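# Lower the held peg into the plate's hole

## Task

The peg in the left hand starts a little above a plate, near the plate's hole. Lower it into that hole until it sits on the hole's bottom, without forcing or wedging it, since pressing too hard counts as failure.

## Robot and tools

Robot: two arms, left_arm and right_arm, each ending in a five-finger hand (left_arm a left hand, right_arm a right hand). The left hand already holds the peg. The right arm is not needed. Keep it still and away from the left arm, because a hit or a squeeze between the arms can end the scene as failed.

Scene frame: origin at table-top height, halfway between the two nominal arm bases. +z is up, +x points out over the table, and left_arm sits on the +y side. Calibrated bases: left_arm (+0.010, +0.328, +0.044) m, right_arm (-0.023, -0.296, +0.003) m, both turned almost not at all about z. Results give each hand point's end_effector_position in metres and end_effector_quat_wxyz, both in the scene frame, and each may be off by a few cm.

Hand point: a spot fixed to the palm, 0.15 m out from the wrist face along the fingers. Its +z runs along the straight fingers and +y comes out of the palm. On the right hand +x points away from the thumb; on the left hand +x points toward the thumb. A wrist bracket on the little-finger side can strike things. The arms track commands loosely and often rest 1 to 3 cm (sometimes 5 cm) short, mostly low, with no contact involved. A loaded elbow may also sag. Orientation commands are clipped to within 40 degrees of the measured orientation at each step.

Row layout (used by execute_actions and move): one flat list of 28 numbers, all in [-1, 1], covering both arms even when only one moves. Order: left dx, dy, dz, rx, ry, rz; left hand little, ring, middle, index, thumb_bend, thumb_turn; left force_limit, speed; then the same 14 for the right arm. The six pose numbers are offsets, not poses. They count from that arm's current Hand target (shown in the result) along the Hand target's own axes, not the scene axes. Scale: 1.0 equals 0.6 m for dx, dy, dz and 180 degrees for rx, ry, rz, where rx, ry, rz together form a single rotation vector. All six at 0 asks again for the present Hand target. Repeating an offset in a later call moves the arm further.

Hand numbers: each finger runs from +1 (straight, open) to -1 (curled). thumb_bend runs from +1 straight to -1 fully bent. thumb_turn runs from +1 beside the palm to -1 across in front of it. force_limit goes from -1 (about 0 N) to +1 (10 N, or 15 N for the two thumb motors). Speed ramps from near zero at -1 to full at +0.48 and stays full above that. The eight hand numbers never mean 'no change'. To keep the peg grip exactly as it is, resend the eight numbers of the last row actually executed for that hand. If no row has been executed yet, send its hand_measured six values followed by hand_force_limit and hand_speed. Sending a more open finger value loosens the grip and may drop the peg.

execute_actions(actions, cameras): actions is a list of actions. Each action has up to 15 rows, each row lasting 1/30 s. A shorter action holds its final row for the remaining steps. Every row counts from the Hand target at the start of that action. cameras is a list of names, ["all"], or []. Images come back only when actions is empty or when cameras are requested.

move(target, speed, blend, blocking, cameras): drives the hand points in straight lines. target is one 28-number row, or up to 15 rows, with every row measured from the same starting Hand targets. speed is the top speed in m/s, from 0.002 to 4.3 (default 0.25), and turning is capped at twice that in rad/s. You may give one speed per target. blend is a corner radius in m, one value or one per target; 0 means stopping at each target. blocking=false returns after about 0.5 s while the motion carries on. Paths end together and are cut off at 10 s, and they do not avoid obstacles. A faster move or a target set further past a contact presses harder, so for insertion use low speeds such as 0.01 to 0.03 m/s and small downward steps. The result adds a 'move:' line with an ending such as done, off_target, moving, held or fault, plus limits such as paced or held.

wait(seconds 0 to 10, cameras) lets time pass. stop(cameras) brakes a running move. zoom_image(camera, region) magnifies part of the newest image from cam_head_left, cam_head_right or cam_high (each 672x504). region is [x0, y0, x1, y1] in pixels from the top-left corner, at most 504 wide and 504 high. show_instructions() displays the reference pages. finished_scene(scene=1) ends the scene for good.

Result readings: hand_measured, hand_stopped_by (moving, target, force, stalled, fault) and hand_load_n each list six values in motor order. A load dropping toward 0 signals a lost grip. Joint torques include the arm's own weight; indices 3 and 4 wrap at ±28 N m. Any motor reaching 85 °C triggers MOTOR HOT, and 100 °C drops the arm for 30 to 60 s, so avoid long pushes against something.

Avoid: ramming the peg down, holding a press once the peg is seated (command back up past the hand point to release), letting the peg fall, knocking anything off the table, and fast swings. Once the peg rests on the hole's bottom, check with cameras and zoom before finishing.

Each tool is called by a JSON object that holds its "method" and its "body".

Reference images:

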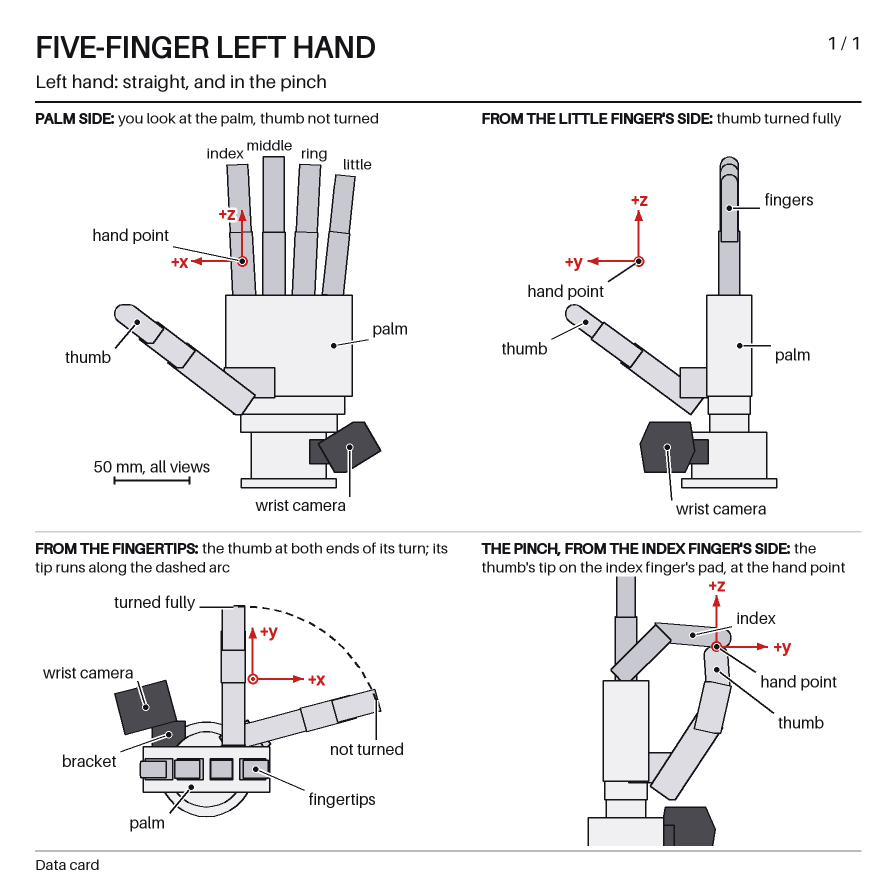

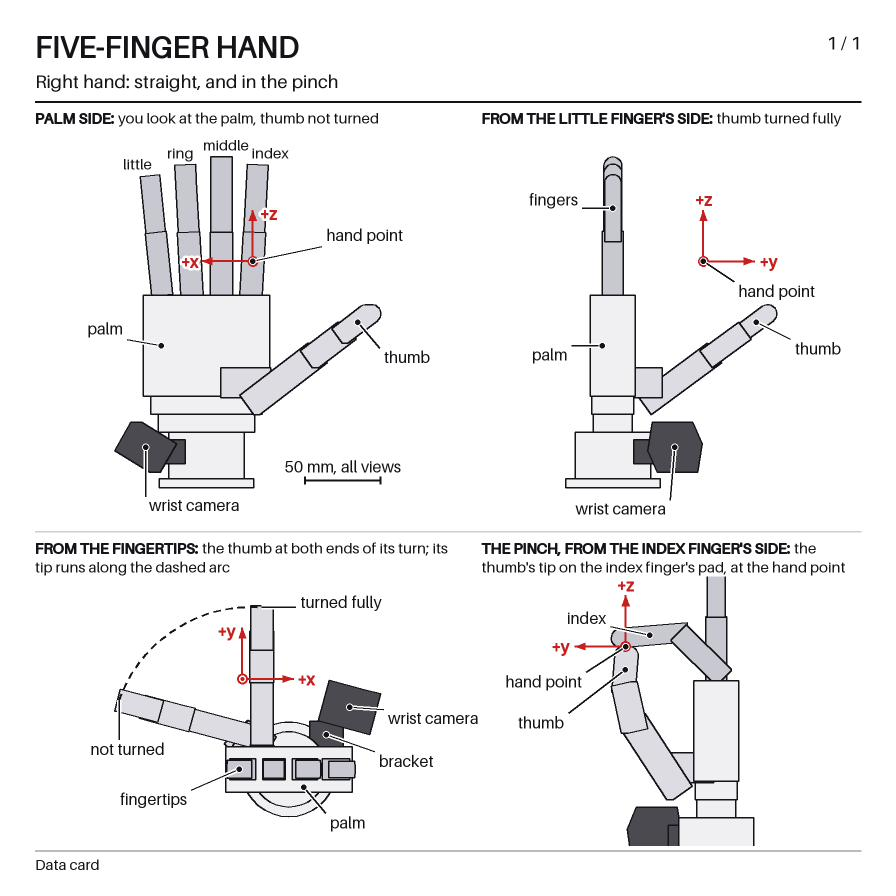

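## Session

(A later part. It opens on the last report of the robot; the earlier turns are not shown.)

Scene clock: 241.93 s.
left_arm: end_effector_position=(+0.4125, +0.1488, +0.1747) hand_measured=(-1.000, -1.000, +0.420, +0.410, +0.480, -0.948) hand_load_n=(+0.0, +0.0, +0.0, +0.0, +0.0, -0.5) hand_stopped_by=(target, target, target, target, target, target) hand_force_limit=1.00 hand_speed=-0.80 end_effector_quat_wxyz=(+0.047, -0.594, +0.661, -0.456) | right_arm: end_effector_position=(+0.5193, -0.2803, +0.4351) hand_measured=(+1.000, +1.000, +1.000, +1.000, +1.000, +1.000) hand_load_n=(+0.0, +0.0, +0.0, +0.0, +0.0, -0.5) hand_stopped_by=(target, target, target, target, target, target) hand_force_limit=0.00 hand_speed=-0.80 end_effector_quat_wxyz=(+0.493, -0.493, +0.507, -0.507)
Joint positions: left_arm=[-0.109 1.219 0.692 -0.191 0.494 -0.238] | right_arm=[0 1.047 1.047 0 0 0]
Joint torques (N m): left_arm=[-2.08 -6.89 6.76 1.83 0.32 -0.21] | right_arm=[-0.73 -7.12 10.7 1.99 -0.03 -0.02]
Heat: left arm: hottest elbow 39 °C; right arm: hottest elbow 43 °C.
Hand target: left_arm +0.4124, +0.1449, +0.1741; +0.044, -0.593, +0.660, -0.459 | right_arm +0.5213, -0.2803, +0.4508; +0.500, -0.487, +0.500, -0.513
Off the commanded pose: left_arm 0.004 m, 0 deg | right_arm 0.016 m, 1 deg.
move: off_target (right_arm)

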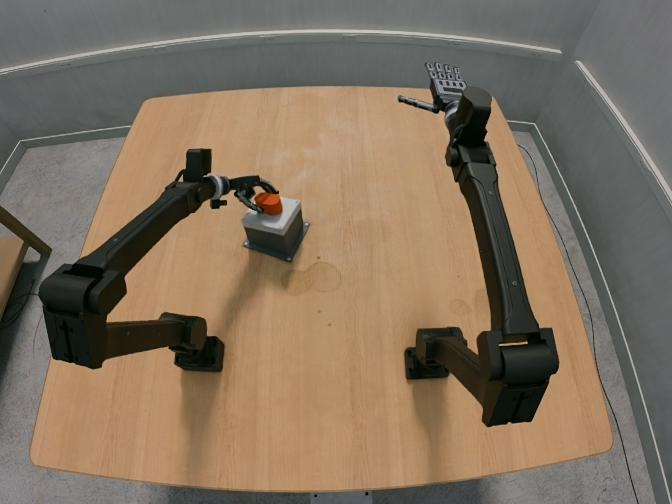

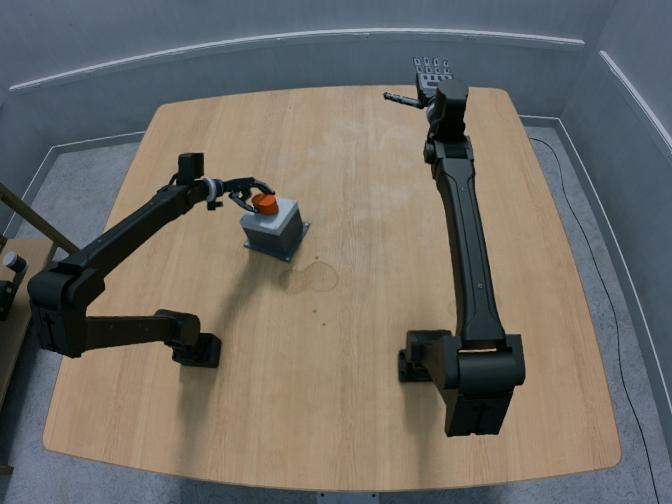

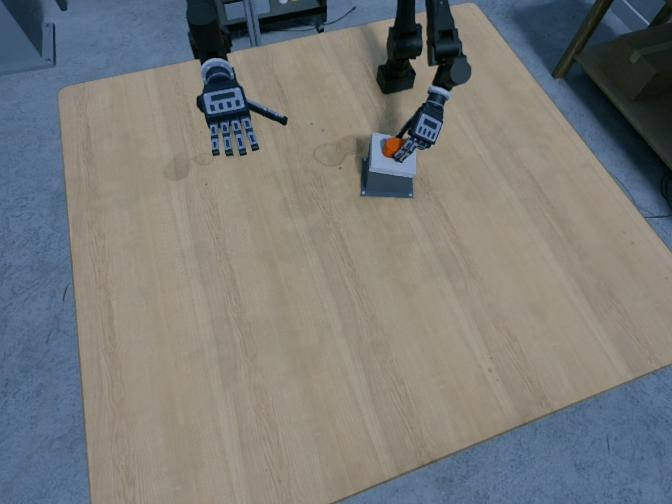

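{"method": "move", "body": {"target": [0,0,0,0,0,0,-1,-1,0.9,0.9,0.52,-0.948,1,-0.5,0,0,0,0,0,0,1,1,1,1,1,1,0,-0.8], "speed": 0.02, "cameras": ["all"]}}

{"method": "zoom_image", "body": {"camera": "cam_head_left", "region": [240, 170, 296, 226]}}

{"method": "zoom_image", "body": {"camera": "cam_high", "region": [370, 115, 426, 171]}}

Scene clock: 244.23 s.
left_arm: end_effector_position=(+0.4125, +0.1488, +0.1747) hand_measured=(-1.000, -1.000, +0.900, +0.900, +0.520, -0.948) hand_load_n=(+0.0, +0.0, +0.0, +0.0, +0.0, +0.0) hand_stopped_by=(target, target, target, target, target, target) hand_force_limit=1.00 hand_speed=-0.50 end_effector_quat_wxyz=(+0.047, -0.594, +0.661, -0.456) | right_arm: end_effector_position=(+0.5193, -0.2803, +0.4351) hand_measured=(+1.000, +1.000, +1.000, +1.000, +1.000, +1.000) hand_load_n=(+0.0, +0.0, +0.0, +0.0, +0.0, -0.5) hand_stopped_by=(target, target, target, target, target, target) hand_force_limit=0.00 hand_speed=-0.80 end_effector_quat_wxyz=(+0.493, -0.493, +0.507, -0.507)
Joint positions: left_arm=[-0.109 1.219 0.692 -0.191 0.494 -0.238] | right_arm=[0 1.047 1.047 0 0 0]
Joint torques (N m): left_arm=[-2.49 -7.12 6.89 2.14 0.36 -0.2] | right_arm=[-0.73 -7 10.67 2.03 -0.04 0.01]
Heat: left arm: hottest elbow 39 °C; right arm: hottest elbow 43 °C.
Hand target: left_arm +0.4124, +0.1449, +0.1741; +0.044, -0.593, +0.661, -0.459 | right_arm +0.5213, -0.2803, +0.4508; +0.500, -0.487, +0.500, -0.513
Off the commanded pose: left_arm 0.004 m, 0 deg | right_arm 0.016 m, 1 deg.
move: off_target (right_arm)

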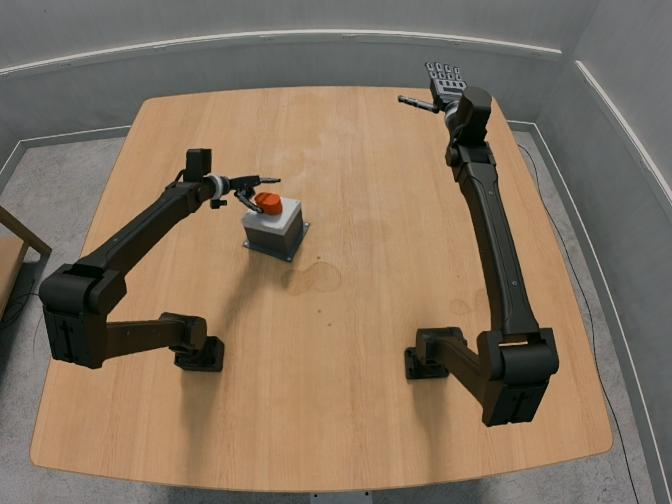

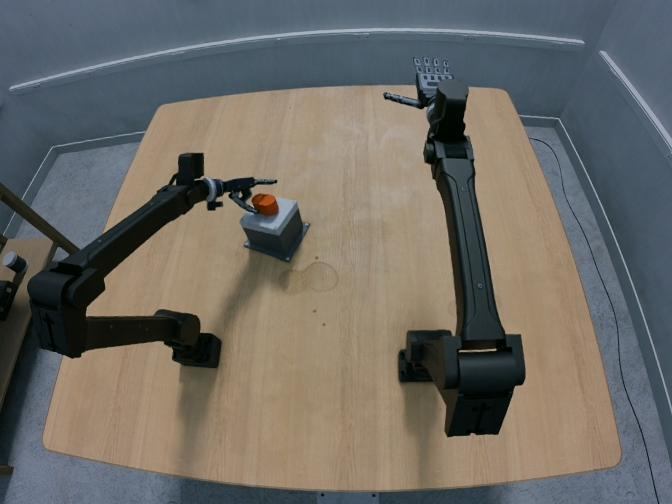

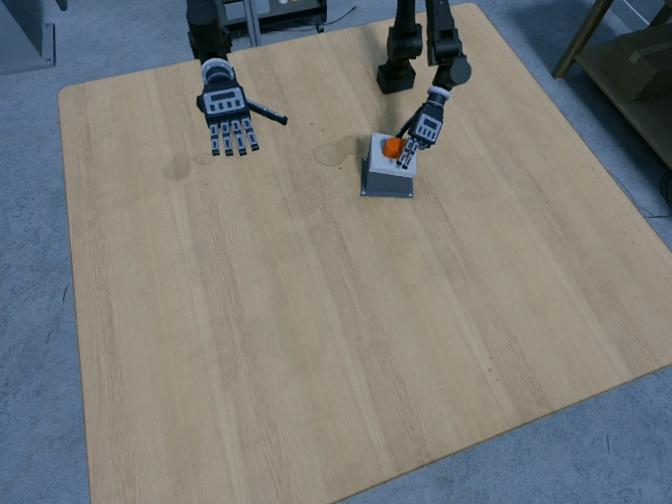

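Scaled by 9.000.

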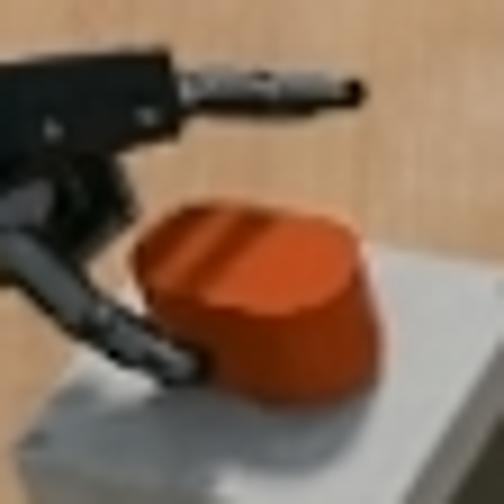

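Scaled by 9.000.

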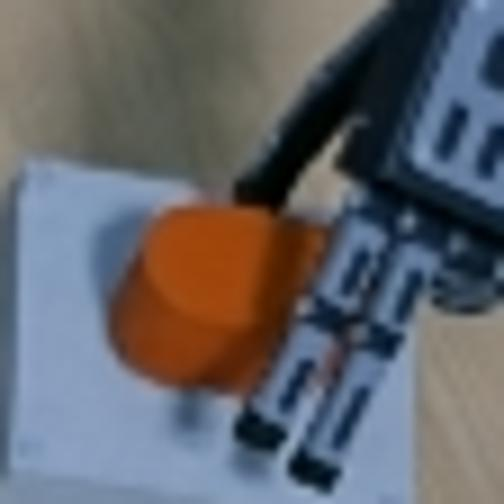

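{"method": "move", "body": {"target": [[0.0325,-0.0525,-0.0545,0,0,0,-1,-1,0.9,0.9,0.52,-0.948,1,-0.5,0,0,0,0,0,0,1,1,1,1,1,1,0,-0.8],[0.0732,-0.1247,-0.2012,0,0,0,-1,-1,0.9,0.9,0.52,-0.948,1,-0.5,0,0,0,0,0,0,1,1,1,1,1,1,0,-0.8]], "speed": [0.04, 0.1], "blend": 0.01, "cameras": ["all"]}}

{"method": "zoom_image", "body": {"camera": "cam_head_left", "region": [240, 180, 300, 240]}}

{"method": "zoom_image", "body": {"camera": "cam_high", "region": [365, 125, 425, 185]}}

Scene clock: 248.60 s.
left_arm: end_effector_position=(+0.3692, +0.1817, +0.2859) hand_measured=(-1.000, -1.000, +0.900, +0.900, +0.520, -0.948) hand_load_n=(+0.0, +0.0, +0.0, +0.0, +0.0, +0.0) hand_stopped_by=(target, target, target, target, target, target) hand_force_limit=1.00 hand_speed=-0.50 end_effector_quat_wxyz=(-0.026, +0.604, -0.661, +0.444) | right_arm: end_effector_position=(+0.5193, -0.2803, +0.4351) hand_measured=(+1.000, +1.000, +1.000, +1.000, +1.000, +1.000) hand_load_n=(+0.0, +0.0, +0.0, +0.0, +0.0, +0.0) hand_stopped_by=(target, target, target, target, target, target) hand_force_limit=0.00 hand_speed=-0.80 end_effector_quat_wxyz=(+0.493, -0.493, +0.507, -0.507)
Joint positions: left_arm=[-0.009 0.997 0.863 -0.672 0.579 -0.165] | right_arm=[0 1.047 1.047 0 0 0]
Joint torques (N m): left_arm=[-0.5 -5.42 12.01 0.43 0.39 0.01] | right_arm=[-0.79 -7.06 10.65 1.99 -0.03 0.01]
Heat: left arm: hottest elbow 40 °C; right arm: hottest elbow 43 °C.
Hand target: left_arm +0.3822, +0.1847, +0.3140; +0.044, -0.593, +0.661, -0.459 | right_arm +0.5213, -0.2803, +0.4508; +0.500, -0.487, +0.500, -0.513
Off the commanded pose: left_arm 0.031 m, 3 deg | right_arm 0.016 m, 1 deg.
move: off_target (left_arm, right_arm)

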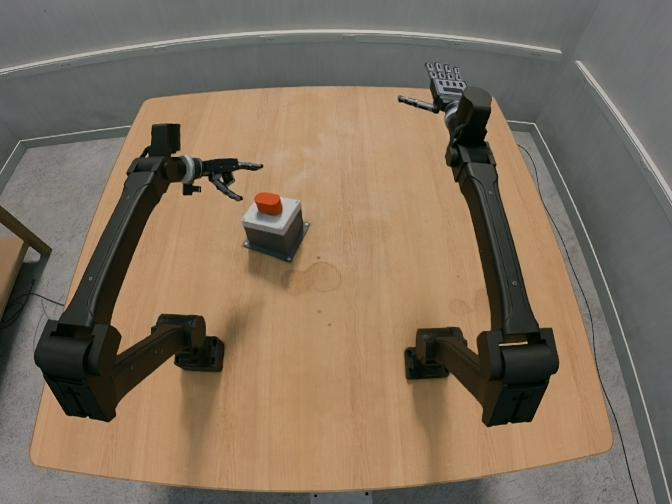

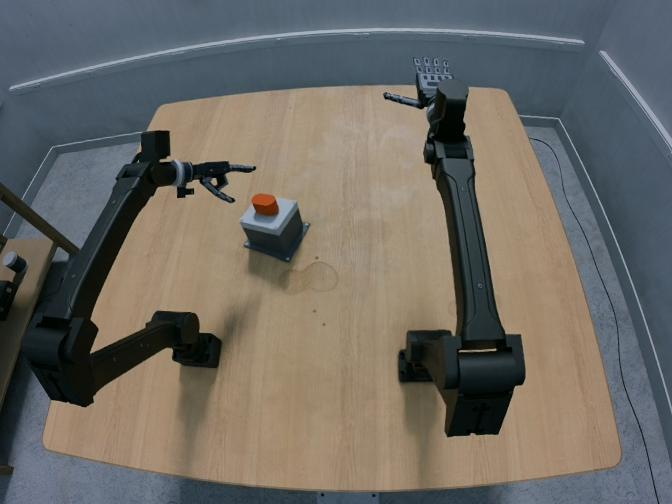

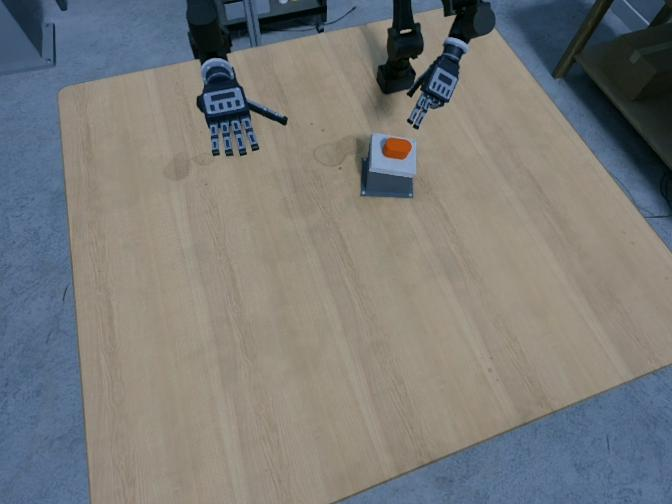

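Scaled by 8.400.

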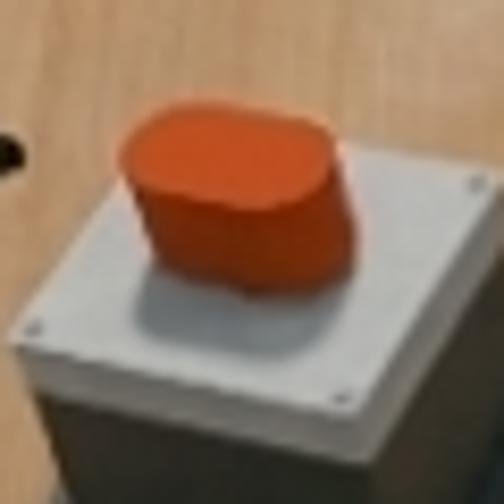

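Scaled by 8.400.

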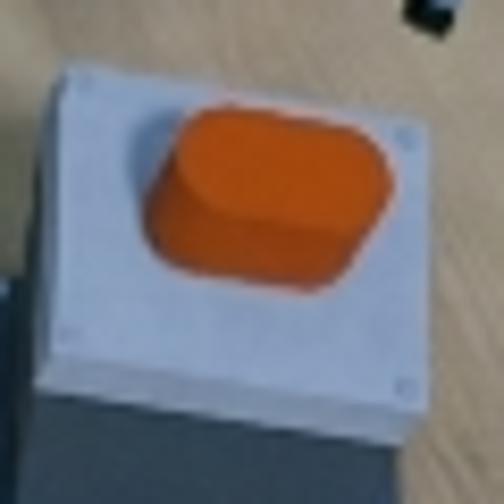

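{"method": "zoom_image", "body": {"camera": "cam_head_left", "region": [252, 190, 288, 226]}}

{"method": "zoom_image", "body": {"camera": "cam_head_right", "region": [248, 190, 284, 226]}}

{"method": "zoom_image", "body": {"camera": "cam_high", "region": [378, 133, 414, 165]}}

Scaled by 14.000.

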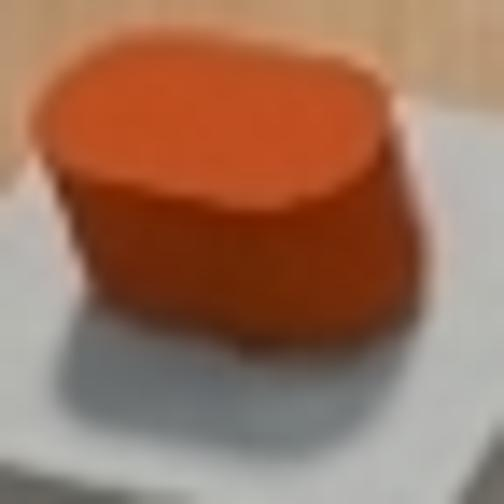

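Scaled by 14.000.

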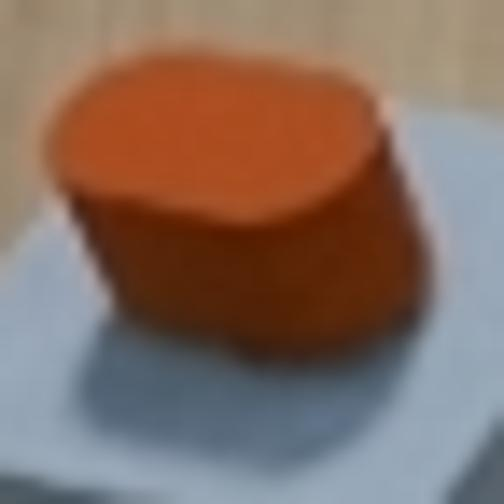

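Scaled by 14.000.

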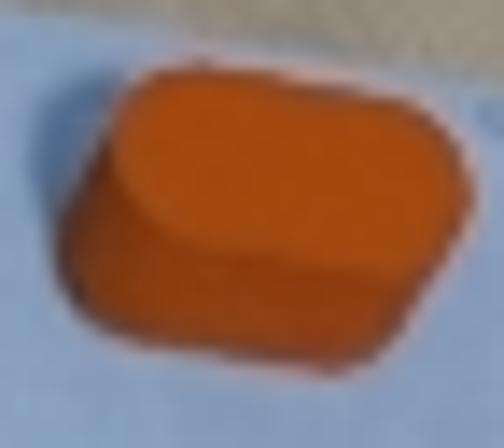

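{"method": "finished_scene", "body": {}}

The scene is finished: the task was done.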